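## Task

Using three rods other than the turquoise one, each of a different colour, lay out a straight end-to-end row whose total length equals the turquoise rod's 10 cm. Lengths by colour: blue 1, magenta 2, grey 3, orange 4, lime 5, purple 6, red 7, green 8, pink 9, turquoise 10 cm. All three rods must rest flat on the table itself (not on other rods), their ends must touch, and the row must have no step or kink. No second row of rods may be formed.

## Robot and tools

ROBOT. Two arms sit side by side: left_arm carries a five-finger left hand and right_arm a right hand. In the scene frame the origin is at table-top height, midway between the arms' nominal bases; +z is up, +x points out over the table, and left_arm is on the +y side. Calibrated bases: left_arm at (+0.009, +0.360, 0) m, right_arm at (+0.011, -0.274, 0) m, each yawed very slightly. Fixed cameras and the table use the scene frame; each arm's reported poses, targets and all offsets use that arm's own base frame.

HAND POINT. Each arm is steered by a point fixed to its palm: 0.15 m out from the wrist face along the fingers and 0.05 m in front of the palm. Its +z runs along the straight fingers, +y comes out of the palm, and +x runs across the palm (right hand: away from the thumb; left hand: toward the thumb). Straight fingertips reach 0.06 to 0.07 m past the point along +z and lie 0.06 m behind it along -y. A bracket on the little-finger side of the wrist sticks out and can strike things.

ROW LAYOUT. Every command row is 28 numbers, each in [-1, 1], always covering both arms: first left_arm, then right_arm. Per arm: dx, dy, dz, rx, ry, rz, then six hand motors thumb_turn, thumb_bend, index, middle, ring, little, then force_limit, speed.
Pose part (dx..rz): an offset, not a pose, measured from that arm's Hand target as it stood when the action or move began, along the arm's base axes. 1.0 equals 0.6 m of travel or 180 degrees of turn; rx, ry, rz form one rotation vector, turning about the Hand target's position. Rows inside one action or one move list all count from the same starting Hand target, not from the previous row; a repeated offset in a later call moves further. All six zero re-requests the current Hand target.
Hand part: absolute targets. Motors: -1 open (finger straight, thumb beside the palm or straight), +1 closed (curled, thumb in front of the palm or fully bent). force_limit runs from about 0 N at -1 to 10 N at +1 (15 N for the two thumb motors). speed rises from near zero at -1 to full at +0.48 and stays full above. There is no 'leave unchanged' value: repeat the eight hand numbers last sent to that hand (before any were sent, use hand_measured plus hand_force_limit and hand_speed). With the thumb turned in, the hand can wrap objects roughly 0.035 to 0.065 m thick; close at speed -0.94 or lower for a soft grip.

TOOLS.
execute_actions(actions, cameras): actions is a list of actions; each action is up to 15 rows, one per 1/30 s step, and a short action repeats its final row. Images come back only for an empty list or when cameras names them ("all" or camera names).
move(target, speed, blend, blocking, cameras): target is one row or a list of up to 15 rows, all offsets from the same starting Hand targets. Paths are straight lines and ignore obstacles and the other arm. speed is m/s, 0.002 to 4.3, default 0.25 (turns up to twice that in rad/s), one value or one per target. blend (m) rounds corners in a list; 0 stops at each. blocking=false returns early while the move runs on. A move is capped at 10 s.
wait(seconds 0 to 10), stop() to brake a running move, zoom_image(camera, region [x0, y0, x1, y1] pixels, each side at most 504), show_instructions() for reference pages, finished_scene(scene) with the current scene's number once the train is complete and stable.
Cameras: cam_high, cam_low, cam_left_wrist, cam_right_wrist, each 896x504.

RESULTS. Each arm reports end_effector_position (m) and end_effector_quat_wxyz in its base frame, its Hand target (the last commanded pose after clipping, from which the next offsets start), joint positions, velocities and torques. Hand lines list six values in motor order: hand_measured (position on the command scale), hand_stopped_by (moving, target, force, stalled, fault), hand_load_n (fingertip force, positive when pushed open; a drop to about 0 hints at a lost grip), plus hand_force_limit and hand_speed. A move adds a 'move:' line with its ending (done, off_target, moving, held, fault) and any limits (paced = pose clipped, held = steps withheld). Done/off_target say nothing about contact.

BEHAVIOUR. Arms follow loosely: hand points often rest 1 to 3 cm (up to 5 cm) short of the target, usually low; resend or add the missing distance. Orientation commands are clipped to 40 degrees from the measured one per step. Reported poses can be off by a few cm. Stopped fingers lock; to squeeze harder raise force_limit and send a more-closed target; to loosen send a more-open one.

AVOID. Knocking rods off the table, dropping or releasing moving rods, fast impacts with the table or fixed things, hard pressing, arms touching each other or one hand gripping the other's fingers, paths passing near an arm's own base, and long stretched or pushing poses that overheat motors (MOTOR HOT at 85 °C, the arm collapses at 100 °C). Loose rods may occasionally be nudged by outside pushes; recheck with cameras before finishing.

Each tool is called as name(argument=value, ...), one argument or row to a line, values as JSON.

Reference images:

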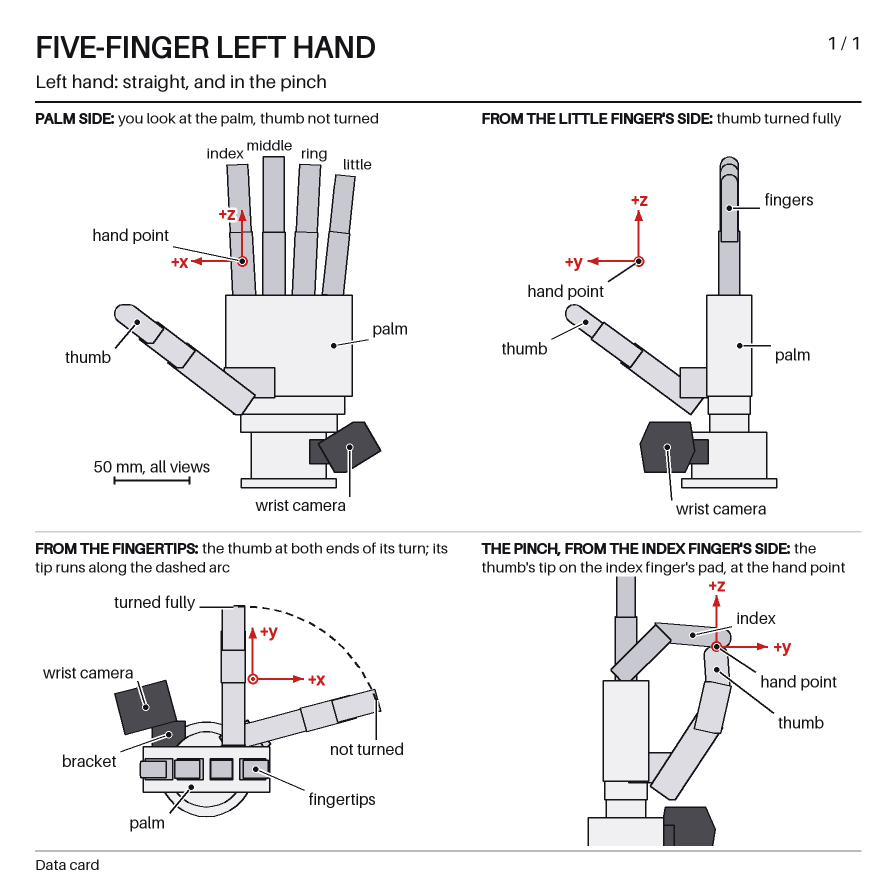

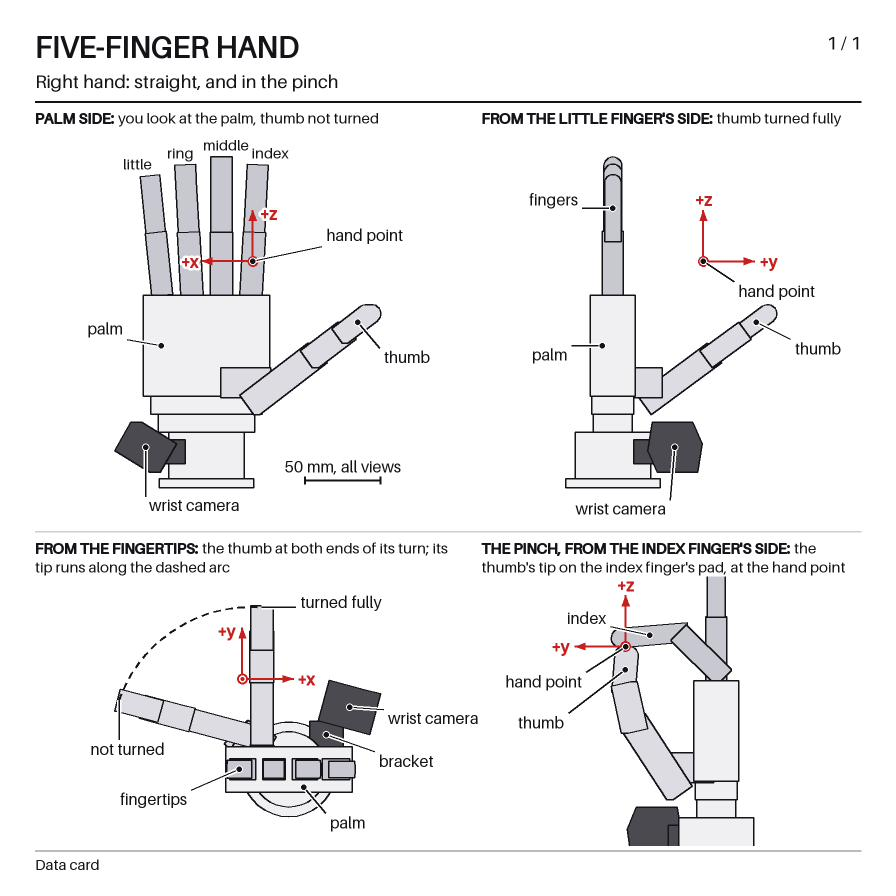

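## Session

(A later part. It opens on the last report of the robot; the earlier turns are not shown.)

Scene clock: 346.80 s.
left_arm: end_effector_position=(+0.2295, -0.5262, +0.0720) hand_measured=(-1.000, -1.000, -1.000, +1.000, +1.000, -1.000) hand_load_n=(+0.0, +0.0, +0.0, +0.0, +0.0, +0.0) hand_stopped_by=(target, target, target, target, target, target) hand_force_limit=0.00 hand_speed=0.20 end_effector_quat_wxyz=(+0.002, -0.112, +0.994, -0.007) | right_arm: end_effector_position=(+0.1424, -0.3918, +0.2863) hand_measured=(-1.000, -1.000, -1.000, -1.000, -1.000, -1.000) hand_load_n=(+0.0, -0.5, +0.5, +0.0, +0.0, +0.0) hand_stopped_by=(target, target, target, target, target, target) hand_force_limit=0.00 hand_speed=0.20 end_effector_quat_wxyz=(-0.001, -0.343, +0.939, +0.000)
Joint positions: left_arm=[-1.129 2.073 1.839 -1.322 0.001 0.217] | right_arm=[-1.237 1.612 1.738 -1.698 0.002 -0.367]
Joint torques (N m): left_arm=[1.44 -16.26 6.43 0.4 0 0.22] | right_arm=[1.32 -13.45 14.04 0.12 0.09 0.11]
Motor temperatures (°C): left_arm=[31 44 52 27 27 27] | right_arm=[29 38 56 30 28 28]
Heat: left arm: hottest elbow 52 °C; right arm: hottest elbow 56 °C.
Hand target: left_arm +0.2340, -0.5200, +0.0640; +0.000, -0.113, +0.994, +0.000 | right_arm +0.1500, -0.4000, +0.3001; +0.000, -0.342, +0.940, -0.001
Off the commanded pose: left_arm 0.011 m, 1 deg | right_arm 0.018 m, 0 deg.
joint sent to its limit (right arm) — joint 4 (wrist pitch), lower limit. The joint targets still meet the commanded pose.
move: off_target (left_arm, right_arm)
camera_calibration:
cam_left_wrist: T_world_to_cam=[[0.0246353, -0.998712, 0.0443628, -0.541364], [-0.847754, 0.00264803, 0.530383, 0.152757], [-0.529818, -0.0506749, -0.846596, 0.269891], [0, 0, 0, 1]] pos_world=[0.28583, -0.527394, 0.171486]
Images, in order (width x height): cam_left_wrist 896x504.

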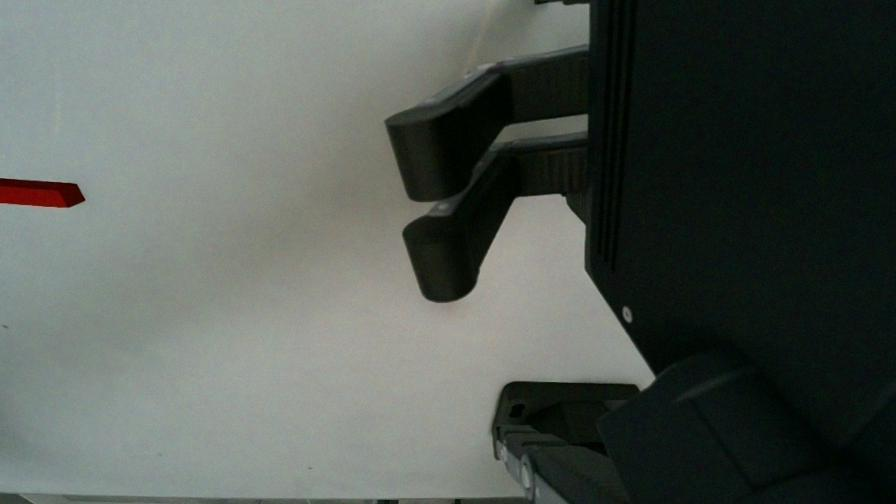

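move(
  target=[
    [0,0,0.035,0,0,0,-1,-1,-1,1,1,-1,0,0.2,0,0,0,0,0,0,-1,-1,-1,-1,-1,-1,0,0.2],
    [0,0,0.036,0,0,0,-1,-1,-1,-1,-1,-1,0,0.2,0,0,0,0,0,0,-1,-1,-1,-1,-1,-1,0,0.2],
  ],
  speed=0.08,
  cameras=["cam_left_wrist"],
)

zoom_image(
  camera="cam_left_wrist",
  region=[350, 0, 650, 240],
)

Scene clock: 351.20 s.
left_arm: end_effector_position=(+0.2255, -0.5139, +0.0829) hand_measured=(-1.000, -1.000, -1.000, -1.000, -1.000, -1.000) hand_load_n=(+0.0, +0.0, +0.0, +0.0, +0.0, +0.0) hand_stopped_by=(target, target, target, target, target, target) hand_force_limit=0.00 hand_speed=0.20 end_effector_quat_wxyz=(-0.003, -0.113, +0.994, +0.010) | right_arm: end_effector_position=(+0.1424, -0.3918, +0.2863) hand_measured=(-1.000, -1.000, -1.000, -1.000, -1.000, -1.000) hand_load_n=(+0.0, +0.0, +0.0, +0.0, +0.0, +0.0) hand_stopped_by=(target, target, target, target, target, target) hand_force_limit=0.00 hand_speed=0.20 end_effector_quat_wxyz=(-0.001, -0.343, +0.939, +0.000)
Joint positions: left_arm=[-1.126 2.059 1.839 -1.372 -0.001 0.218] | right_arm=[-1.237 1.612 1.738 -1.698 0.002 -0.367]
Joint torques (N m): left_arm=[1.55 -15.97 9.11 0.47 0.08 0.24] | right_arm=[1.44 -13.45 14.05 0.12 0.09 0.11]
Motor temperatures (°C): left_arm=[31 45 52 27 27 27] | right_arm=[29 38 57 30 28 28]
Heat: left arm: hottest elbow 52 °C; right arm: hottest elbow 57 °C.
Hand target: left_arm +0.2340, -0.5201, +0.0857; +0.000, -0.113, +0.994, -0.001 | right_arm +0.1500, -0.4000, +0.3001; +0.000, -0.342, +0.940, -0.001
Off the commanded pose: left_arm 0.011 m, 1 deg | right_arm 0.018 m, 0 deg.
joint sent to its limit (right arm) — joint 4 (wrist pitch), lower limit. The joint targets still meet the commanded pose.
move: off_target (left_arm, right_arm); target 2's new numbers were sent with left_arm's hand 0.014 m and 1 deg from that target
camera_calibration:
cam_left_wrist: T_world_to_cam=[[0.0261735, -0.999609, 0.00985742, -0.527353], [-0.839975, -0.0166453, 0.542369, 0.130922], [-0.541993, -0.0224757, -0.840082, 0.29425], [0, 0, 0, 1]] pos_world=[0.283255, -0.518354, 0.181384]
Images, in order (width x height): cam_left_wrist 896x504.

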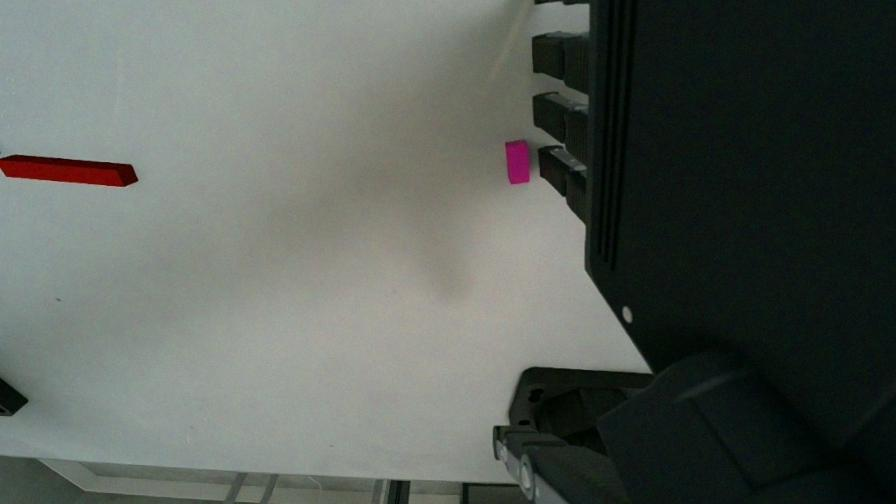

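Scaled by 1.680 from the camera's 896x504 image, which has a finer 1280x720 frame.

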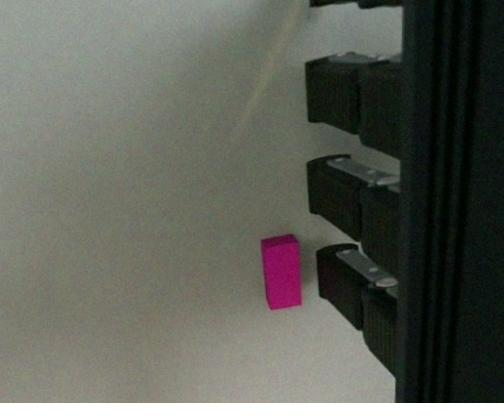

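move(
  target=[
    [-0.0312,-0.0258,0,0,0,0,-1,-1,-1,-1,-1,-1,0,0.2,0,0,0,0,0,0,-1,-1,-1,-1,-1,-1,0,0.2],
    [-0.0312,-0.0258,-0.036,0,0,0,-1,-1,-1,-1,-1,-1,0,0.2,0,0,0,0,0,0,-1,-1,-1,-1,-1,-1,0,0.2],
    [-0.0888,0.2687,-0.036,0,0,0,-1,-1,-1,-1,-1,-1,0,0.2,0,0,0,0,0,0,-1,-1,-1,-1,-1,-1,0,0.2],
  ],
  speed=[0.1,0.1,0.08],
  blend=[0.002,0.002,0],
  cameras=["cam_left_wrist"],
)

zoom_image(
  camera="cam_left_wrist",
  region=[350, 0, 650, 240],
)

Scene clock: 369.93 s.
left_arm: end_effector_position=(+0.1795, -0.3696, +0.0739) hand_measured=(-1.000, -1.000, -1.000, -1.000, -1.000, -1.000) hand_load_n=(+0.0, +0.0, +0.0, +0.5, +0.0, +0.0) hand_stopped_by=(target, target, target, target, target, target) hand_force_limit=0.00 hand_speed=0.20 end_effector_quat_wxyz=(+0.004, -0.113, +0.993, -0.015) | right_arm: end_effector_position=(+0.1424, -0.3918, +0.2863) hand_measured=(-1.000, -1.000, -1.000, -1.000, -1.000, -1.000) hand_load_n=(+0.0, +0.0, +0.5, +0.0, +0.0, +0.0) hand_stopped_by=(target, target, target, target, target, target) hand_force_limit=0.00 hand_speed=0.20 end_effector_quat_wxyz=(-0.001, -0.343, +0.939, +0.000)
Joint positions: left_arm=[-1.082 1.653 1.226 -1.112 0.003 0.262] | right_arm=[-1.237 1.612 1.738 -1.698 0.002 -0.367]
Joint torques (N m): left_arm=[1.67 -9.47 5.59 0.24 -0.05 0.24] | right_arm=[1.38 -13.45 14.04 0.12 0.09 0.1]
Motor temperatures (°C): left_arm=[31 47 52 27 27 27] | right_arm=[29 38 59 30 28 28]
Heat: left arm: hottest elbow 52 °C; right arm: hottest elbow 59 °C.
Hand target: left_arm +0.1808, -0.3589, +0.0641; +0.000, -0.113, +0.994, -0.001 | right_arm +0.1500, -0.4000, +0.3001; +0.000, -0.342, +0.940, -0.001
Off the commanded pose: left_arm 0.015 m, 2 deg | right_arm 0.018 m, 0 deg.
joint sent to its limit (right arm) — joint 4 (wrist pitch), lower limit. The joint targets still meet the commanded pose.
move: off_target (left_arm, right_arm)
camera_calibration:
cam_left_wrist: T_world_to_cam=[[0.0261643, -0.9979, 0.059258, -0.384842], [-0.851189, 0.00884549, 0.524785, 0.112279], [-0.524207, -0.0641704, -0.84917, 0.247186], [0, 0, 0, 1]] pos_world=[0.235217, -0.369165, 0.173786]
Images, in order (width x height): cam_left_wrist 896x504.

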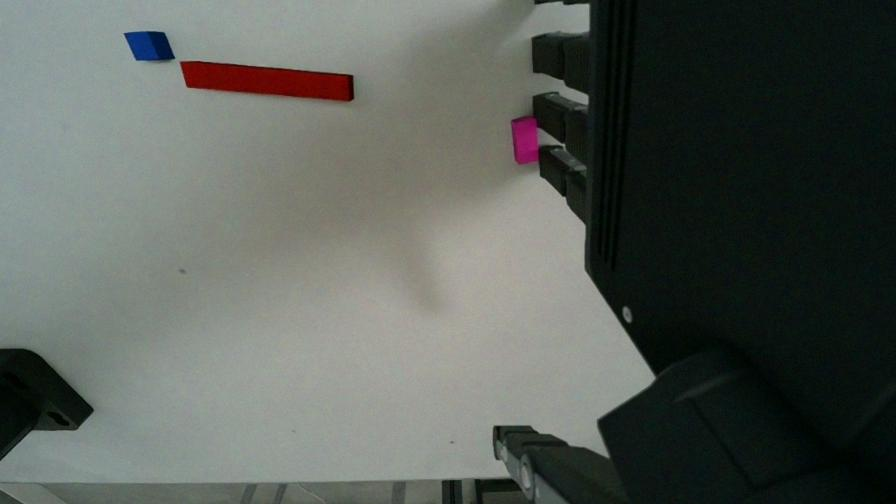

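Scaled by 1.680 from the camera's 896x504 image, which has a finer 1280x720 frame.

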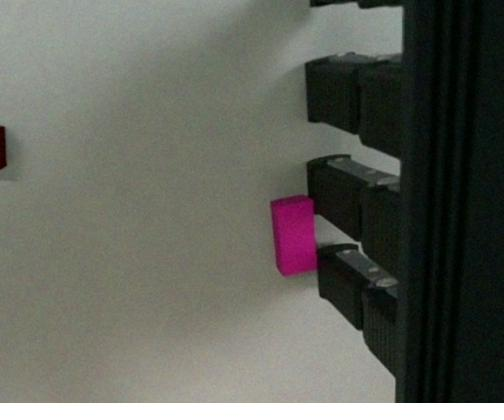

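move(
  target=[
    [-0.0107,0.0298,0,0,0,0,-1,-1,-1,-1,-1,-1,0,0.2,0,0,0,0,0,0,-1,-1,-1,-1,-1,-1,0,0.2],
    [0.0247,0.0558,0,0,0,-0.1056,-1,-1,-1,-1,-1,-1,0,0.2,0,0,0,0,0,0,-1,-1,-1,-1,-1,-1,0,0.2],
    [0.0708,0.0723,0,0,0,-0.2222,-1,-1,-1,-1,-1,-1,0,0.2,0,0,0,0,0,0,-1,-1,-1,-1,-1,-1,0,0.2],
    [0.1173,0.073,0,0,0,-0.3389,-1,-1,-1,-1,-1,-1,0,0.2,0,0,0,0,0,0,-1,-1,-1,-1,-1,-1,0,0.2],
    [0.159,0.0585,0,0,0,-0.45,-1,-1,-1,-1,-1,-1,0,0.2,0,0,0,0,0,0,-1,-1,-1,-1,-1,-1,0,0.2],
  ],
  speed=[0.06,0.12,0.15,0.15,0.15],
  blend=[0.004,0.008,0.008,0.008,0],
  cameras=["cam_left_wrist","cam_high"],
)

zoom_image(
  camera="cam_left_wrist",
  region=[300, 0, 600, 240],
)

Scene clock: 388.53 s.
left_arm: end_effector_position=(+0.2701, -0.3386, +0.0741) hand_measured=(-1.000, -1.000, -1.000, -1.000, -1.000, -1.000) hand_load_n=(+0.0, +0.0, +0.0, +0.5, +0.0, +0.0) hand_stopped_by=(target, target, target, target, target, target) hand_force_limit=0.00 hand_speed=0.20 end_effector_quat_wxyz=(+0.010, +0.563, +0.826, -0.013) | right_arm: end_effector_position=(+0.1424, -0.3918, +0.2863) hand_measured=(-1.000, -1.000, -1.000, -1.000, -1.000, -1.000) hand_load_n=(+0.0, +0.0, +0.0, +0.0, +0.0, +0.0) hand_stopped_by=(target, target, target, target, target, target) hand_force_limit=0.00 hand_speed=0.20 end_effector_quat_wxyz=(-0.001, -0.343, +0.939, +0.000)
Joint positions: left_arm=[-1.039 1.59 1.145 -1.097 0.015 1.729] | right_arm=[-1.237 1.612 1.738 -1.698 0.002 -0.367]
Joint torques (N m): left_arm=[2.43 -9.29 5.48 0.27 -0.53 0.27] | right_arm=[1.32 -13.45 14.04 0.13 0.09 0.11]
Motor temperatures (°C): left_arm=[31 45 48 27 27 27] | right_arm=[29 38 60 30 28 28]
Heat: left arm: hottest elbow 48 °C; right arm: hottest elbow 60 °C.
Hand target: left_arm +0.2763, -0.3237, +0.0641; +0.000, +0.559, +0.829, +0.000 | right_arm +0.1500, -0.4000, +0.3001; +0.000, -0.342, +0.940, -0.001
Off the commanded pose: left_arm 0.019 m, 2 deg | right_arm 0.018 m, 0 deg.
joint sent to its limit (right arm) — joint 4 (wrist pitch), lower limit. The joint targets still meet the commanded pose.
move: off_target (left_arm, right_arm)
camera_calibration:
cam_left_wrist: T_world_to_cam=[[-0.984595, -0.171667, 0.0332075, 0.198432], [-0.131441, 0.851932, 0.506889, 0.281466], [-0.115307, 0.494715, -0.861372, 0.376484], [0, 0, 0, 1]] pos_world=[0.275783, -0.391978, 0.175031]
Images, in order (width x height): cam_high 896x504, cam_left_wrist 896x504.

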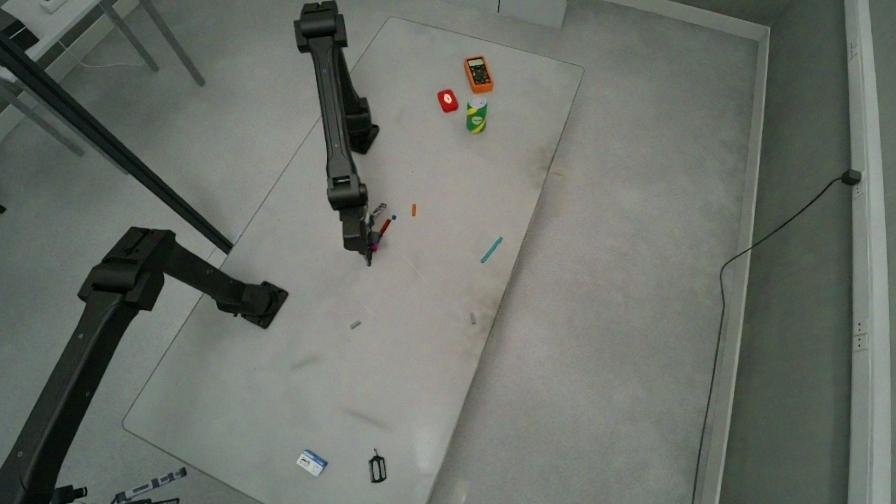

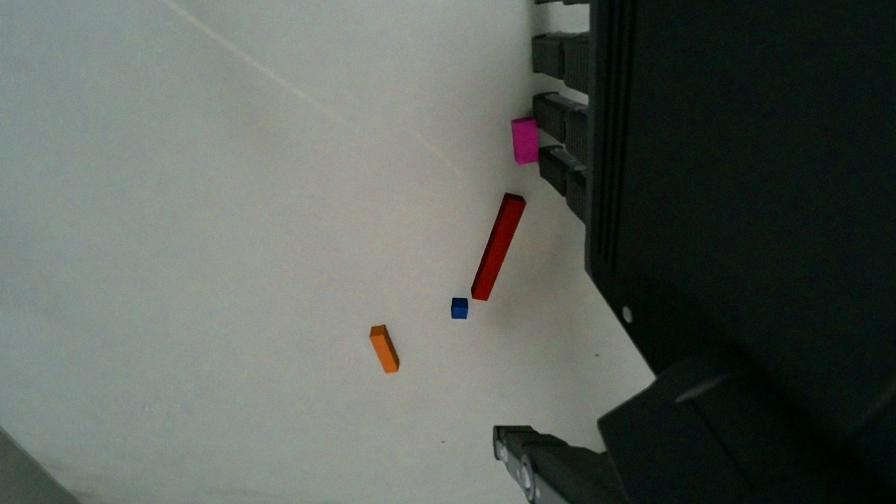

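Scaled by 1.680 from the camera's 896x504 image, which has a finer 1280x720 frame.

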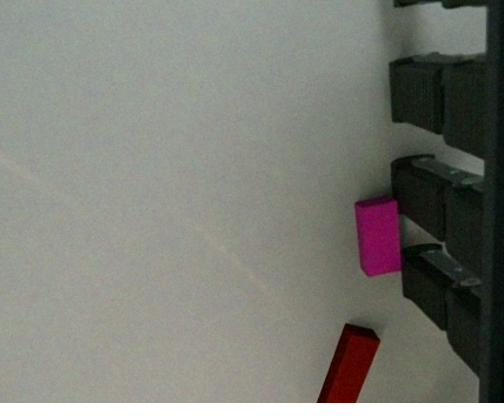

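move(
  target=[
    [-0.047,-0.049,0.01,0,0,0,-1,-1,-1,-1,-1,-1,0,0.2,0,0,0,0,0,0,-1,-1,-1,-1,-1,-1,0,0.2],
    [-0.05,-0.05,0.0883,0,0,0.1,-1,-1,-1,-1,-1,-1,0,0.2,0,0,0,0,0,0,-1,-1,-1,-1,-1,-1,0,0.2],
    [-0.1312,0.0447,0.05,0,0,0.8683,-1,-1,-1,-1,-1,-1,0,0.2,0,0,0,0,0,0,-1,-1,-1,-1,-1,-1,0,0.2],
  ],
  speed=[0.1,0.3,0.4],
  blend=[0.004,0.03,0],
  cameras=["cam_left_wrist"],
)

zoom_image(
  camera="cam_left_wrist",
  region=[300, 0, 600, 240],
)

Scene clock: 421.07 s.
left_arm: end_effector_position=(+0.1929, -0.2956, +0.0917) hand_measured=(-1.000, -1.000, -1.000, -1.000, -1.000, -1.000) hand_load_n=(+0.0, -0.5, +0.0, +0.0, +0.0, +0.0) hand_stopped_by=(target, target, target, target, target, target) hand_force_limit=0.00 hand_speed=0.20 end_effector_quat_wxyz=(+0.001, +0.691, -0.723, -0.009) | right_arm: end_effector_position=(+0.1424, -0.3918, +0.2863) hand_measured=(-1.000, -1.000, -1.000, -1.000, -1.000, -1.000) hand_load_n=(+0.0, +0.0, +0.0, +0.0, +0.0, +0.0) hand_stopped_by=(target, target, target, target, target, target) hand_force_limit=0.00 hand_speed=0.20 end_effector_quat_wxyz=(-0.001, -0.343, +0.939, +0.000)
Joint positions: left_arm=[-0.809 1.403 0.982 -1.169 0.001 -0.764] | right_arm=[-1.237 1.612 1.738 -1.698 0.002 -0.367]
Joint torques (N m): left_arm=[0.97 -7.82 6.98 0.62 0 0.03] | right_arm=[1.32 -13.51 14.05 0.14 0.09 0.11]
Motor temperatures (°C): left_arm=[31 42 45 27 27 27] | right_arm=[29 39 62 30 28 28]
Heat: left arm: hottest elbow 45 °C; right arm: hottest elbow 62 °C.
Hand target: left_arm +0.1975, -0.2970, +0.0942; +0.000, +0.697, -0.717, +0.000 | right_arm +0.1500, -0.4000, +0.3001; +0.000, -0.342, +0.940, -0.001
Off the commanded pose: left_arm 0.005 m, 1 deg | right_arm 0.018 m, 0 deg.
joint sent to its limit (right arm) — joint 4 (wrist pitch), lower limit. The joint targets still meet the commanded pose.
move: off_target (right_arm)
camera_calibration:
cam_left_wrist: T_world_to_cam=[[0.969971, -0.242836, 0.013664, -0.267129], [-0.213275, -0.822201, 0.52773, -0.255235], [-0.116918, -0.514797, -0.849302, 0.0622423], [0, 0, 0, 1]] pos_world=[0.211949, -0.24268, 0.191208]
Images, in order (width x height): cam_left_wrist 896x504.

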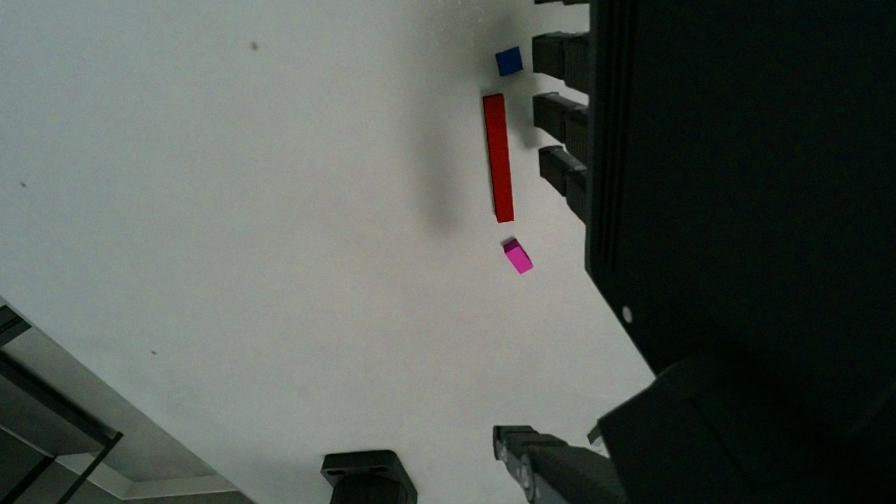

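Scaled by 1.680 from the camera's 896x504 image, which has a finer 1280x720 frame.

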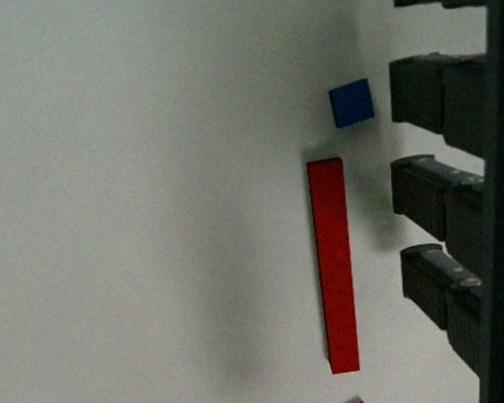

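move(
  target=[
    [0.02,0,-0.01,0,0,0,-1,-1,-1,-1,-1,-1,0,0.2,0,0,0,0,0,0,-1,-1,-1,-1,-1,-1,0,0.2],
    [0.02,0,-0.0503,0,0,0,-1,-1,-1,-1,-1,-1,0,0.2,0,0,0,0,0,0,-1,-1,-1,-1,-1,-1,0,0.2],
    [-0.046,0.0025,-0.0503,0,0,0,-1,-1,-1,-1,-1,-1,0,0.2,0,0,0,0,0,0,-1,-1,-1,-1,-1,-1,0,0.2],
  ],
  speed=[0.1,0.1,0.06],
  blend=[0.002,0.002,0],
  cameras=["cam_left_wrist"],
)

zoom_image(
  camera="cam_left_wrist",
  region=[300, 0, 600, 240],
)

Scene clock: 429.23 s.
left_arm: end_effector_position=(+0.1823, -0.2984, +0.0736) hand_measured=(-1.000, -1.000, -1.000, -1.000, -1.000, -1.000) hand_load_n=(+0.0, +0.0, +0.0, +0.5, +0.0, +0.0) hand_stopped_by=(target, target, target, target, target, target) hand_force_limit=0.00 hand_speed=0.20 end_effector_quat_wxyz=(-0.004, +0.699, -0.715, +0.017) | right_arm: end_effector_position=(+0.1424, -0.3918, +0.2863) hand_measured=(-1.000, -1.000, -1.000, -1.000, -1.000, -1.000) hand_load_n=(+0.0, -0.5, +0.0, +0.0, +0.0, +0.0) hand_stopped_by=(target, target, target, target, target, target) hand_force_limit=0.00 hand_speed=0.20 end_effector_quat_wxyz=(-0.001, -0.343, +0.939, +0.000)
Joint positions: left_arm=[-0.84 1.37 0.902 -1.07 -0.01 -0.818] | right_arm=[-1.237 1.612 1.738 -1.698 0.002 -0.367]
Joint torques (N m): left_arm=[-0.5 -5.6 5.29 0.25 0.39 0.11] | right_arm=[1.38 -13.39 14.05 0.12 0.09 0.11]
Motor temperatures (°C): left_arm=[31 42 45 27 27 27] | right_arm=[29 39 63 30 28 28]
Heat: left arm: hottest elbow 45 °C; right arm: hottest elbow 63 °C.
Hand target: left_arm +0.1698, -0.2953, +0.0639; +0.000, +0.697, -0.717, +0.000 | right_arm +0.1500, -0.4000, +0.3001; +0.000, -0.342, +0.940, -0.001
Off the commanded pose: left_arm 0.016 m, 2 deg | right_arm 0.018 m, 0 deg.
joint sent to its limit (right arm) — joint 4 (wrist pitch), lower limit. The joint targets still meet the commanded pose.
move: off_target (left_arm, right_arm)
camera_calibration:
cam_left_wrist: T_world_to_cam=[[0.97375, -0.218934, 0.0622812, -0.25431], [-0.217044, -0.810632, 0.543846, -0.247337], [-0.0685794, -0.543087, -0.836871, 0.0260481], [0, 0, 0, 1]] pos_world=[0.195737, -0.24203, 0.172151]
Images, in order (width x height): cam_left_wrist 896x504.

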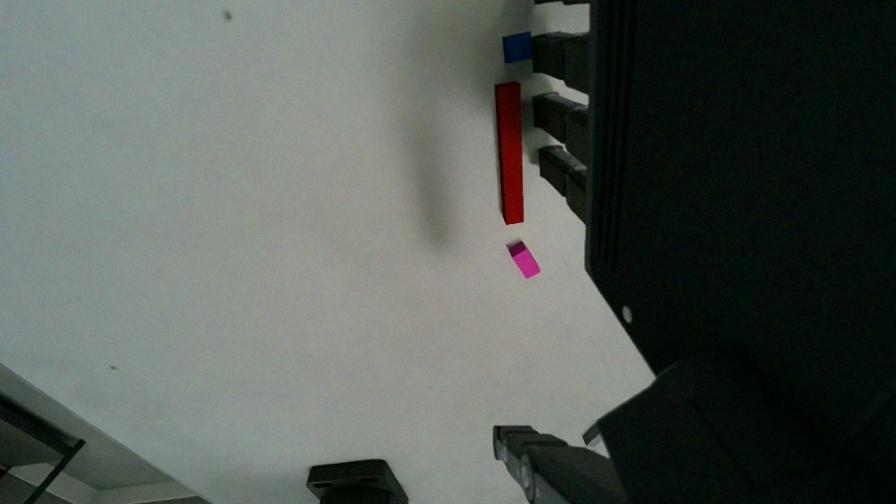

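Scaled by 1.680 from the camera's 896x504 image, which has a finer 1280x720 frame.

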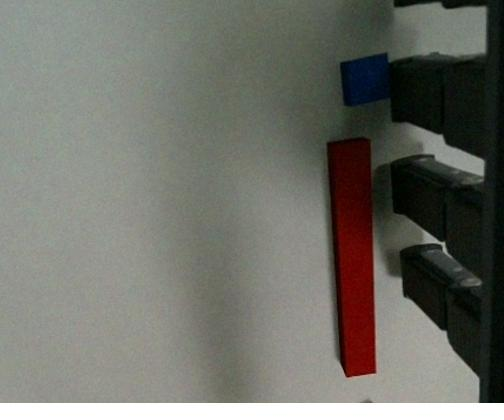

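move(
  target=[-0.0155,0.0005,0,0,0,0,-1,-1,-1,-1,-1,-1,0,0.2,0,0,0,0,0,0,-1,-1,-1,-1,-1,-1,0,0.2],
  speed=0.05,
  cameras=["cam_left_wrist"],
)

zoom_image(
  camera="cam_left_wrist",
  region=[300, 0, 600, 240],
)

Scene clock: 433.07 s.
left_arm: end_effector_position=(+0.1740, -0.2985, +0.0736) hand_measured=(-1.000, -1.000, -1.000, -1.000, -1.000, -1.000) hand_load_n=(+0.0, +0.0, +0.0, +0.0, +0.0, +0.0) hand_stopped_by=(target, target, target, target, target, target) hand_force_limit=0.00 hand_speed=0.20 end_effector_quat_wxyz=(-0.004, +0.700, -0.714, +0.017) | right_arm: end_effector_position=(+0.1424, -0.3918, +0.2863) hand_measured=(-1.000, -1.000, -1.000, -1.000, -1.000, -1.000) hand_load_n=(+0.0, +0.0, +0.0, +0.0, +0.0, +0.0) hand_stopped_by=(target, target, target, target, target, target) hand_force_limit=0.00 hand_speed=0.20 end_effector_quat_wxyz=(-0.001, -0.343, +0.939, +0.000)
Joint positions: left_arm=[-0.857 1.355 0.887 -1.07 -0.01 -0.838] | right_arm=[-1.237 1.612 1.738 -1.698 0.002 -0.367]
Joint torques (N m): left_arm=[-0.79 -5.83 5.11 0.18 0.39 0.11] | right_arm=[1.38 -13.51 14.05 0.12 0.09 0.11]
Motor temperatures (°C): left_arm=[31 42 45 27 27 27] | right_arm=[29 39 63 30 28 28]
Heat: left arm: hottest elbow 45 °C; right arm: hottest elbow 63 °C.
Hand target: left_arm +0.1606, -0.2950, +0.0639; +0.000, +0.697, -0.717, +0.000 | right_arm +0.1500, -0.4000, +0.3001; +0.000, -0.342, +0.940, -0.001
Off the commanded pose: left_arm 0.017 m, 2 deg | right_arm 0.018 m, 0 deg.
joint sent to its limit (right arm) — joint 4 (wrist pitch), lower limit. The joint targets still meet the commanded pose.
move: off_target (left_arm, right_arm)
camera_calibration:
cam_left_wrist: T_world_to_cam=[[0.974405, -0.215878, 0.0626939, -0.245557], [-0.214651, -0.810669, 0.54474, -0.24969], [-0.0667735, -0.544255, -0.836258, 0.0247989], [0, 0, 0, 1]] pos_world=[0.187332, -0.241929, 0.172149]
Images, in order (width x height): cam_left_wrist 896x504.

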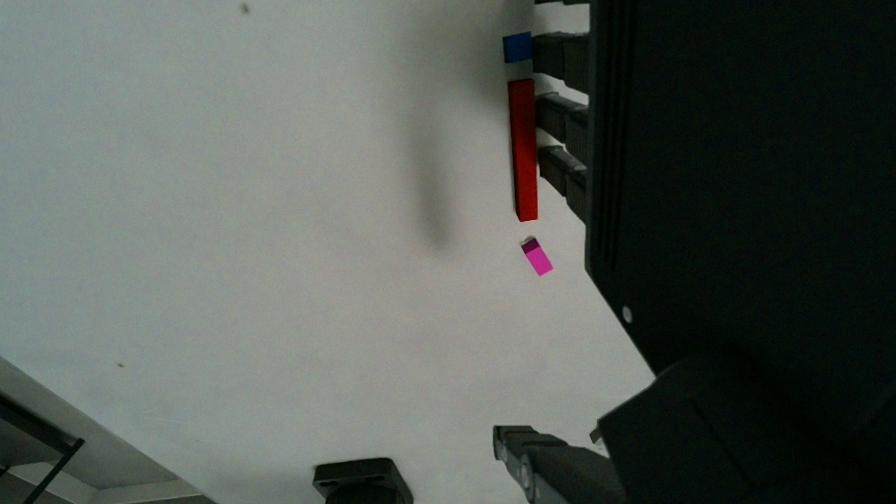

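Scaled by 1.680 from the camera's 896x504 image, which has a finer 1280x720 frame.

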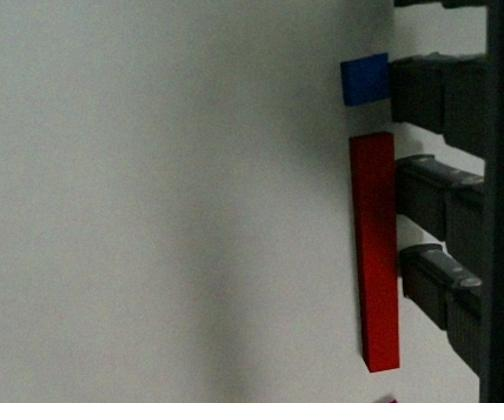

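move(
  target=[
    [0.064,0,0.005,0,0,0,-1,-1,-1,-1,-1,-1,0,0.2,0,0,0,0,0,0,-1,-1,-1,-1,-1,-1,0,0.2],
    [0.075,-0.02,0.0833,0,0,-0.1,-1,-1,-1,-1,-1,-1,0,0.2,0,0,0,0,0,0,-1,-1,-1,-1,-1,-1,0,0.2],
    [0.0787,-0.0708,0.05,0,0,-0.4744,-1,-1,-1,-1,-1,-1,0,0.2,0,0,0,0,0,0,-1,-1,-1,-1,-1,-1,0,0.2],
  ],
  speed=[0.1,0.25,0.35],
  blend=[0.004,0.03,0],
  cameras=["cam_left_wrist"],
)

zoom_image(
  camera="cam_left_wrist",
  region=[300, 0, 600, 240],
)

Scene clock: 447.53 s.
left_arm: end_effector_position=(+0.1993, -0.3212, +0.0885) hand_measured=(-1.000, -1.000, -1.000, -1.000, -1.000, -1.000) hand_load_n=(+0.0, +0.0, +0.0, +0.0, +0.0, +0.0) hand_stopped_by=(target, target, target, target, target, target) hand_force_limit=0.00 hand_speed=0.20 end_effector_quat_wxyz=(-0.009, -0.033, +0.999, +0.015) | right_arm: end_effector_position=(+0.1424, -0.3918, +0.2863) hand_measured=(-1.000, -1.000, -1.000, -1.000, -1.000, -1.000) hand_load_n=(+0.0, +0.0, +0.0, +0.5, +0.0, +0.0) hand_stopped_by=(target, target, target, target, target, target) hand_force_limit=0.00 hand_speed=0.20 end_effector_quat_wxyz=(-0.001, -0.343, +0.939, +0.000)
Joint positions: left_arm=[-1.017 1.61 1.2 -1.196 0 0.488] | right_arm=[-1.237 1.612 1.738 -1.698 0.002 -0.367]
Joint torques (N m): left_arm=[0.38 -8.88 10.07 0.43 0.01 0.33] | right_arm=[1.38 -13.45 14.04 0.09 0.09 0.11]
Motor temperatures (°C): left_arm=[31 41 44 27 27 27] | right_arm=[29 39 64 30 28 28]
Heat: left arm: hottest elbow 44 °C; right arm: hottest elbow 64 °C.
Hand target: left_arm +0.2078, -0.3376, +0.0939; +0.000, -0.026, +1.000, -0.001 | right_arm +0.1500, -0.4000, +0.3001; +0.000, -0.342, +0.940, -0.001
Off the commanded pose: left_arm 0.019 m, 2 deg | right_arm 0.018 m, 0 deg.
joint sent to its limit (right arm) — joint 4 (wrist pitch), lower limit. The joint targets still meet the commanded pose.
move: off_target (left_arm, right_arm)
camera_calibration:
cam_left_wrist: T_world_to_cam=[[-0.133469, -0.991046, 0.00359477, -0.298977], [-0.824877, 0.113099, 0.553883, 0.146791], [-0.54933, 0.070961, -0.832587, 0.319964], [0, 0, 0, 1]] pos_world=[0.256946, -0.335607, 0.186167]
Images, in order (width x height): cam_left_wrist 896x504.

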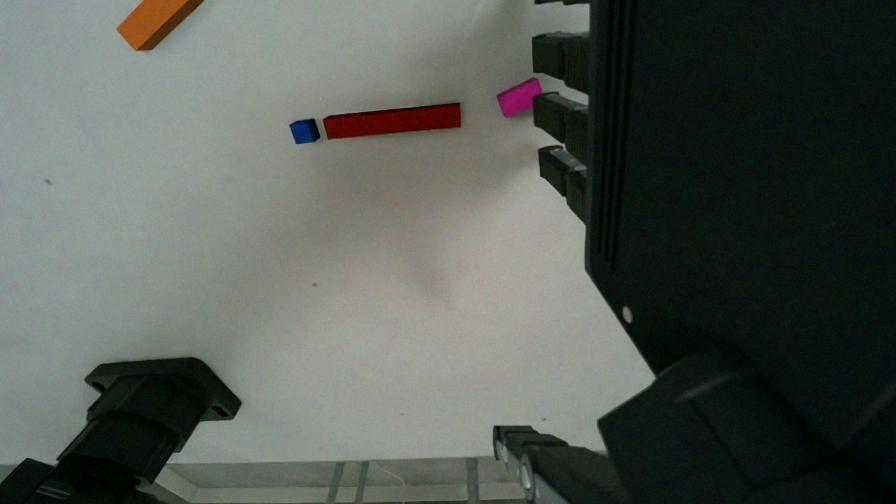

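Scaled by 1.680 from the camera's 896x504 image, which has a finer 1280x720 frame.

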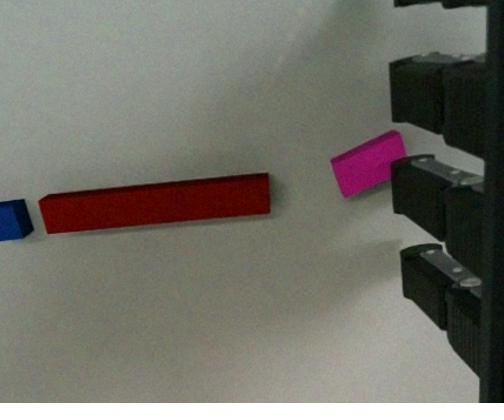

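move(
  target=[
    [0.005,-0.0127,0,0,0,0,-1,-1,-1,-1,-1,-1,0,0.2,0,0,0,0,0,0,-1,-1,-1,-1,-1,-1,0,0.2],
    [0.005,-0.0127,-0.0498,0,0,0,-1,-1,-1,-1,-1,-1,0,0.2,0,0,0,0,0,0,-1,-1,-1,-1,-1,-1,0,0.2],
  ],
  speed=0.1,
  cameras=["cam_left_wrist"],
)

zoom_image(
  camera="cam_left_wrist",
  region=[300, 0, 600, 240],
)

Scene clock: 458.77 s.
left_arm: end_effector_position=(+0.2110, -0.3404, +0.0752) hand_measured=(-1.000, -1.000, -1.000, -1.000, -1.000, -1.000) hand_load_n=(+0.0, +0.0, +0.0, -2.0, +0.0, +0.0) hand_stopped_by=(target, target, target, target, target, target) hand_force_limit=0.00 hand_speed=0.20 end_effector_quat_wxyz=(+0.000, -0.033, +0.999, -0.001) | right_arm: end_effector_position=(+0.1424, -0.3918, +0.2863) hand_measured=(-1.000, -1.000, -1.000, -1.000, -1.000, -1.000) hand_load_n=(+0.0, -0.5, +0.0, +0.0, +0.0, +0.0) hand_stopped_by=(target, target, target, target, target, target) hand_force_limit=0.00 hand_speed=0.20 end_effector_quat_wxyz=(-0.001, -0.343, +0.939, +0.000)
Joint positions: left_arm=[-1.017 1.653 1.224 -1.14 0.001 0.489] | right_arm=[-1.237 1.612 1.738 -1.698 0.002 -0.367]
Joint torques (N m): left_arm=[0.03 -8.64 6.76 1.14 0.02 0.21] | right_arm=[1.38 -13.39 14.05 0.14 0.09 0.11]
Motor temperatures (°C): left_arm=[31 41 46 27 27 27] | right_arm=[29 39 64 30 28 28]
Heat: left arm: hottest elbow 46 °C; right arm: hottest elbow 64 °C.
Hand target: left_arm +0.2108, -0.3451, +0.0640; +0.000, -0.026, +1.000, +0.000 | right_arm +0.1500, -0.4000, +0.3001; +0.000, -0.342, +0.940, -0.001
Off the commanded pose: left_arm 0.012 m, 1 deg | right_arm 0.018 m, 0 deg.
joint sent to its limit (right arm) — joint 4 (wrist pitch), lower limit. The joint targets still meet the commanded pose.
move: off_target (left_arm, right_arm)
camera_calibration:
cam_left_wrist: T_world_to_cam=[[-0.134492, -0.990406, 0.0317446, -0.318129], [-0.834695, 0.130496, 0.535028, 0.175323], [-0.534038, 0.0454601, -0.844237, 0.305706], [0, 0, 0, 1]] pos_world=[0.266814, -0.351853, 0.174385]
Images, in order (width x height): cam_left_wrist 896x504.

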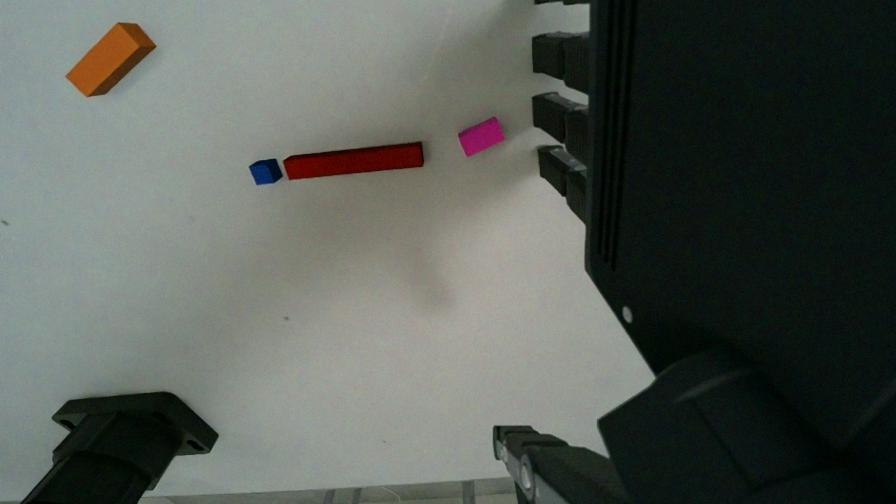

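Scaled by 1.680 from the camera's 896x504 image, which has a finer 1280x720 frame.

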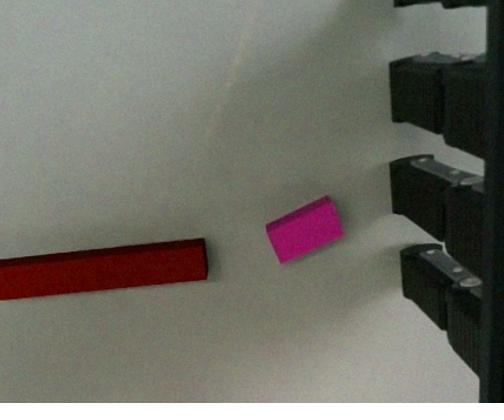

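move(
  target=[
    [0.0048,0.069,0,0,0,0,-1,-1,-1,-1,-1,-1,0,0.2,0,0,0,0,0,0,-1,-1,-1,-1,-1,-1,0,0.2],
    [0.0183,0.104,0,0,0,-0.0378,-1,-1,-1,-1,-1,-1,0,0.2,0,0,0,0,0,0,-1,-1,-1,-1,-1,-1,0,0.2],
  ],
  speed=0.05,
  blend=[0.004,0],
  cameras=["cam_left_wrist"],
)

zoom_image(
  camera="cam_left_wrist",
  region=[300, 0, 600, 240],
)

Scene clock: 469.93 s.
left_arm: end_effector_position=(+0.2207, -0.2962, +0.0733) hand_measured=(-1.000, -1.000, -1.000, -1.000, -1.000, -1.000) hand_load_n=(+0.0, +0.0, +0.0, +0.5, +0.0, +0.0) hand_stopped_by=(target, target, target, target, target, target) hand_force_limit=0.00 hand_speed=0.20 end_effector_quat_wxyz=(+0.007, +0.036, +0.999, -0.016) | right_arm: end_effector_position=(+0.1424, -0.3918, +0.2863) hand_measured=(-1.000, -1.000, -1.000, -1.000, -1.000, -1.000) hand_load_n=(+0.0, +0.0, +0.0, +0.0, +0.0, +0.0) hand_stopped_by=(target, target, target, target, target, target) hand_force_limit=0.00 hand_speed=0.20 end_effector_quat_wxyz=(-0.001, -0.343, +0.939, +0.000)
Joint positions: left_arm=[-0.963 1.553 1.101 -1.086 0.008 0.681] | right_arm=[-1.237 1.612 1.738 -1.698 0.002 -0.367]
Joint torques (N m): left_arm=[1.67 -8.47 5.2 0.13 -0.25 0.28] | right_arm=[1.38 -13.45 14.04 0.1 0.08 0.11]
Motor temperatures (°C): left_arm=[31 42 45 27 27 27] | right_arm=[29 39 65 30 28 28]
Heat: left arm: hottest elbow 45 °C; right arm: hottest elbow 65 °C.
Hand target: left_arm +0.2218, -0.2828, +0.0641; +0.000, +0.034, +0.999, -0.001 | right_arm +0.1500, -0.4000, +0.3001; +0.000, -0.342, +0.940, -0.001
Off the commanded pose: left_arm 0.016 m, 2 deg | right_arm 0.018 m, 0 deg.
joint sent to its limit (right arm) — joint 4 (wrist pitch), lower limit. The joint targets still meet the commanded pose.
move: off_target (left_arm, right_arm)
camera_calibration:
cam_left_wrist: T_world_to_cam=[[-0.269867, -0.961204, 0.0570911, -0.236302], [-0.81559, 0.259696, 0.517079, 0.214072], [-0.511845, 0.0929797, -0.854031, 0.317086], [0, 0, 0, 1]] pos_world=[0.273124, -0.312211, 0.1736]
Images, in order (width x height): cam_left_wrist 896x504.

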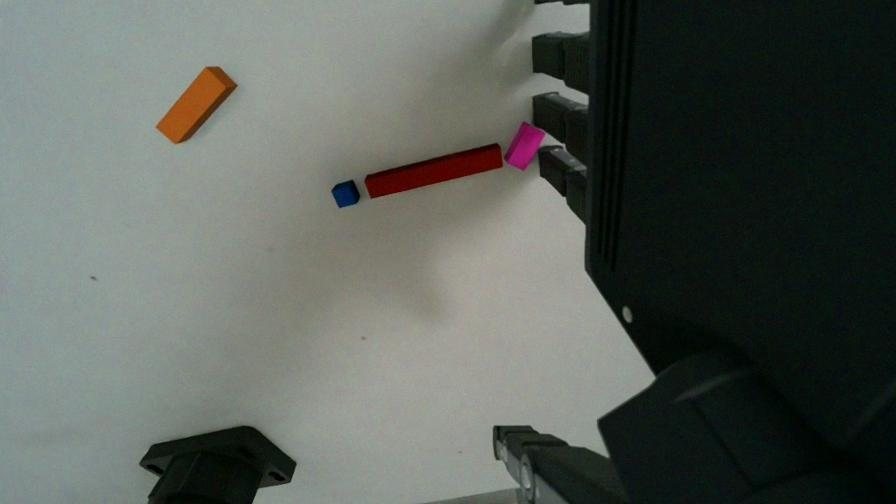

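Scaled by 1.680 from the camera's 896x504 image, which has a finer 1280x720 frame.

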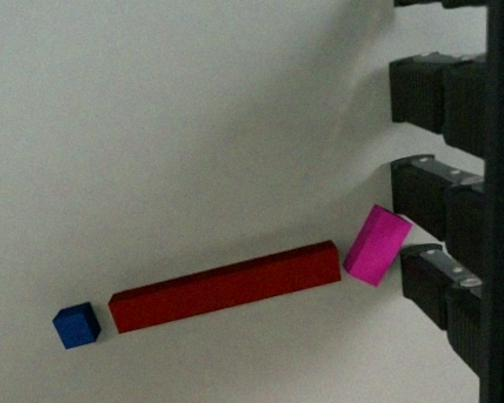

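move(
  target=[
    [-0.0058,-0.0653,0.005,0,0,0,-1,-1,-1,-1,-1,-1,0,0.2,0,0,0,0,0,0,-1,-1,-1,-1,-1,-1,0,0.2],
    [-0.01,-0.08,0.08,0,0,0.1,-1,-1,-1,-1,-1,-1,0,0.2,0,0,0,0,0,0,-1,-1,-1,-1,-1,-1,0,0.2],
    [-0.0303,-0.2023,0.06,0,0,0.605,-1,-1,-1,-1,-1,-1,0,0.2,0,0,0,0,0,0,-1,-1,-1,-1,-1,-1,0,0.2],
    [-0.0303,-0.2023,0.002,0,0,0.605,-1,-1,-1,-1,-1,-1,0,0.2,0,0,0,0,0,0,-1,-1,-1,-1,-1,-1,0,0.2],
  ],
  speed=[0.1,0.25,0.4,0.1],
  blend=[0.004,0.03,0.003,0],
  cameras=["cam_left_wrist"],
)

zoom_image(
  camera="cam_left_wrist",
  region=[300, 0, 600, 240],
)

Scene clock: 506.93 s.
left_arm: end_effector_position=(+0.2052, -0.4008, +0.0759) hand_measured=(-1.000, -1.000, -1.000, -1.000, -1.000, -1.000) hand_load_n=(+0.0, +0.0, +0.0, -0.5, +0.0, +0.0) hand_stopped_by=(target, target, target, target, target, target) hand_force_limit=0.00 hand_speed=0.20 end_effector_quat_wxyz=(+0.001, +0.793, -0.609, +0.003) | right_arm: end_effector_position=(+0.1424, -0.3918, +0.2863) hand_measured=(-1.000, -1.000, -1.000, -1.000, -1.000, -1.000) hand_load_n=(+0.0, +0.0, +0.0, +0.0, -0.5, +0.0) hand_stopped_by=(target, target, target, target, target, target) hand_force_limit=0.00 hand_speed=0.20 end_effector_quat_wxyz=(-0.001, -0.343, +0.939, +0.000)
Joint positions: left_arm=[-0.946 1.575 1.129 -1.118 0.001 -1.207] | right_arm=[-1.237 1.612 1.738 -1.698 0.002 -0.367]
Joint torques (N m): left_arm=[0.21 -7.82 6.37 0.96 -0.03 0.03] | right_arm=[1.32 -13.39 14.08 0.16 0.09 0.11]
Motor temperatures (°C): left_arm=[31 40 43 27 27 27] | right_arm=[29 39 66 30 28 28]
Heat: left arm: hottest elbow 43 °C; right arm: hottest elbow 66 °C.
Hand target: left_arm +0.2036, -0.4042, +0.0652; -0.001, +0.794, -0.608, +0.000 | right_arm +0.1500, -0.4000, +0.3001; +0.000, -0.342, +0.940, -0.001
Off the commanded pose: left_arm 0.011 m, 0 deg | right_arm 0.018 m, 0 deg.
joint sent to its limit (right arm) — joint 4 (wrist pitch), lower limit. The joint targets still meet the commanded pose.
move: off_target (left_arm, right_arm)
camera_calibration:
cam_left_wrist: T_world_to_cam=[[0.997595, 0.0609757, 0.0329623, -0.189801], [0.0335554, -0.840942, 0.540084, -0.389822], [0.0606514, -0.537679, -0.840965, -0.0500816], [0, 0, 0, 1]] pos_world=[0.205462, -0.343172, 0.174676]
Images, in order (width x height): cam_left_wrist 896x504.

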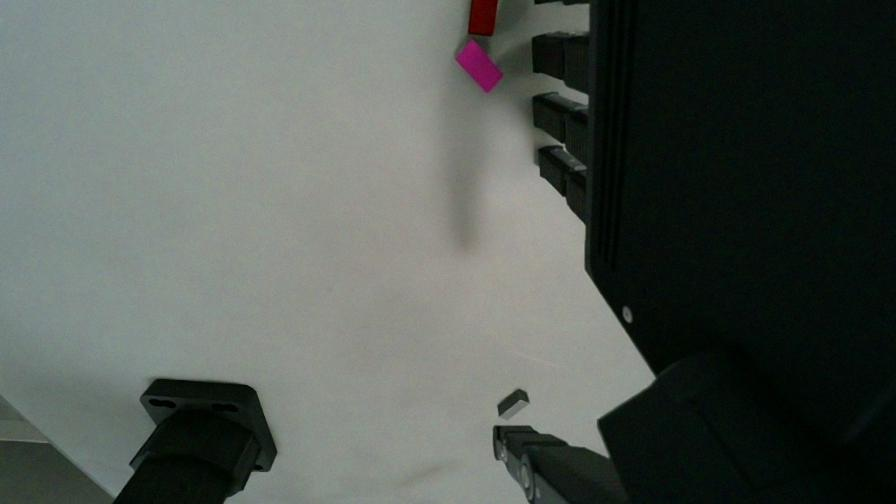

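Scaled by 1.680 from the camera's 896x504 image, which has a finer 1280x720 frame.

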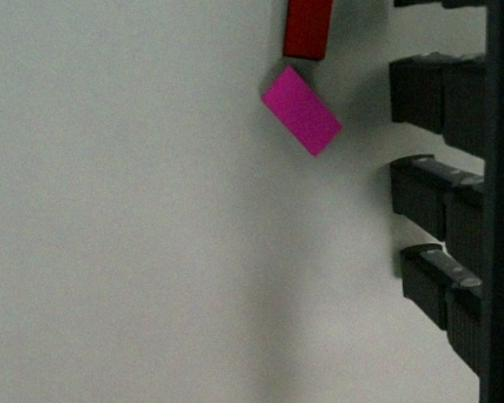

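move(
  target=[
    [-0.054,-0.0073,-0.002,0,0,0,-1,-1,-1,-1,-1,-1,0,0.2,0,0,0,0,0,0,-1,-1,-1,-1,-1,-1,0,0.2],
    [-0.0893,0.0255,-0.002,0,0,-0.0944,-1,-1,-1,-1,-1,-1,0,0.2,0,0,0,0,0,0,-1,-1,-1,-1,-1,-1,0,0.2],
  ],
  speed=[0.05,0.07],
  blend=[0.003,0],
  cameras=["cam_left_wrist"],
)

zoom_image(
  camera="cam_left_wrist",
  region=[300, 0, 600, 240],
)

Scene clock: 516.13 s.
left_arm: end_effector_position=(+0.1656, -0.3925, +0.0742) hand_measured=(-1.000, -1.000, -1.000, -1.000, -1.000, -1.000) hand_load_n=(+0.0, +0.0, +0.0, +0.0, +0.0, +0.0) hand_stopped_by=(target, target, target, target, target, target) hand_force_limit=0.00 hand_speed=0.20 end_effector_quat_wxyz=(-0.004, +0.707, -0.707, +0.016) | right_arm: end_effector_position=(+0.1424, -0.3918, +0.2863) hand_measured=(-1.000, -1.000, -1.000, -1.000, -1.000, -1.000) hand_load_n=(+0.0, +0.0, +0.0, +0.0, +0.0, +0.0) hand_stopped_by=(target, target, target, target, target, target) hand_force_limit=0.00 hand_speed=0.20 end_effector_quat_wxyz=(-0.001, -0.343, +0.939, +0.000)
Joint positions: left_arm=[-1.018 1.534 1.078 -1.086 -0.014 -1.017] | right_arm=[-1.237 1.612 1.738 -1.698 0.002 -0.367]
Joint torques (N m): left_arm=[-0.67 -8.53 5.27 0.42 0.58 0.29] | right_arm=[1.38 -13.39 14.04 0.13 0.09 0.11]
Motor temperatures (°C): left_arm=[31 40 43 27 27 27] | right_arm=[29 39 66 30 28 28]
Heat: left arm: hottest elbow 43 °C; right arm: hottest elbow 66 °C.
Hand target: left_arm +0.1499, -0.3888, +0.0640; -0.001, +0.695, -0.719, +0.000 | right_arm +0.1500, -0.4000, +0.3001; +0.000, -0.342, +0.940, -0.001
Off the commanded pose: left_arm 0.019 m, 3 deg | right_arm 0.018 m, 0 deg.
joint sent to its limit (right arm) — joint 4 (wrist pitch), lower limit. The joint targets still meet the commanded pose.
move: off_target (left_arm, right_arm)
camera_calibration:
cam_left_wrist: T_world_to_cam=[[0.978183, -0.19884, 0.06017, -0.251493], [-0.199148, -0.815054, 0.544084, -0.332226], [-0.0591442, -0.544197, -0.83687, -0.0276502], [0, 0, 0, 1]] pos_world=[0.178209, -0.335836, 0.172752]
Images, in order (width x height): cam_left_wrist 896x504.

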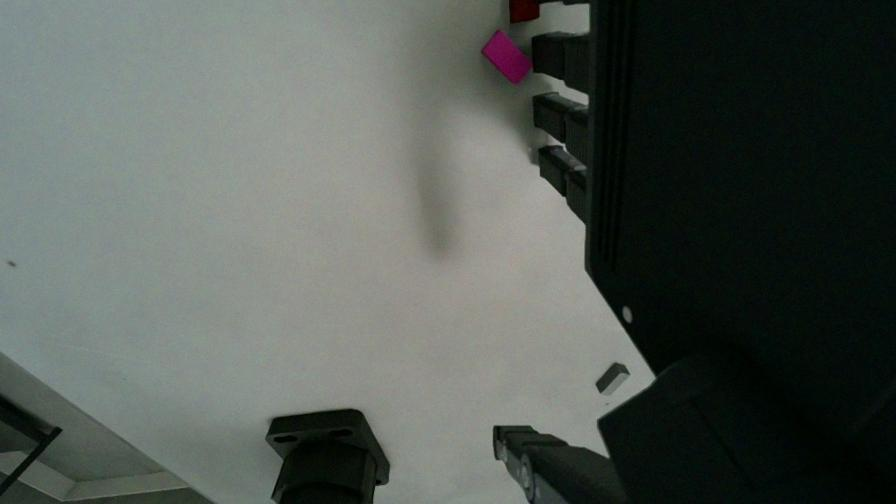

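Scaled by 1.680 from the camera's 896x504 image, which has a finer 1280x720 frame.

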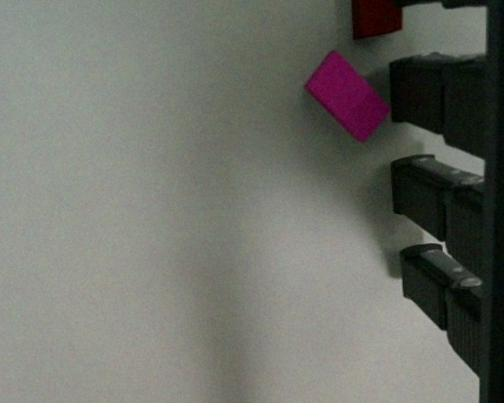

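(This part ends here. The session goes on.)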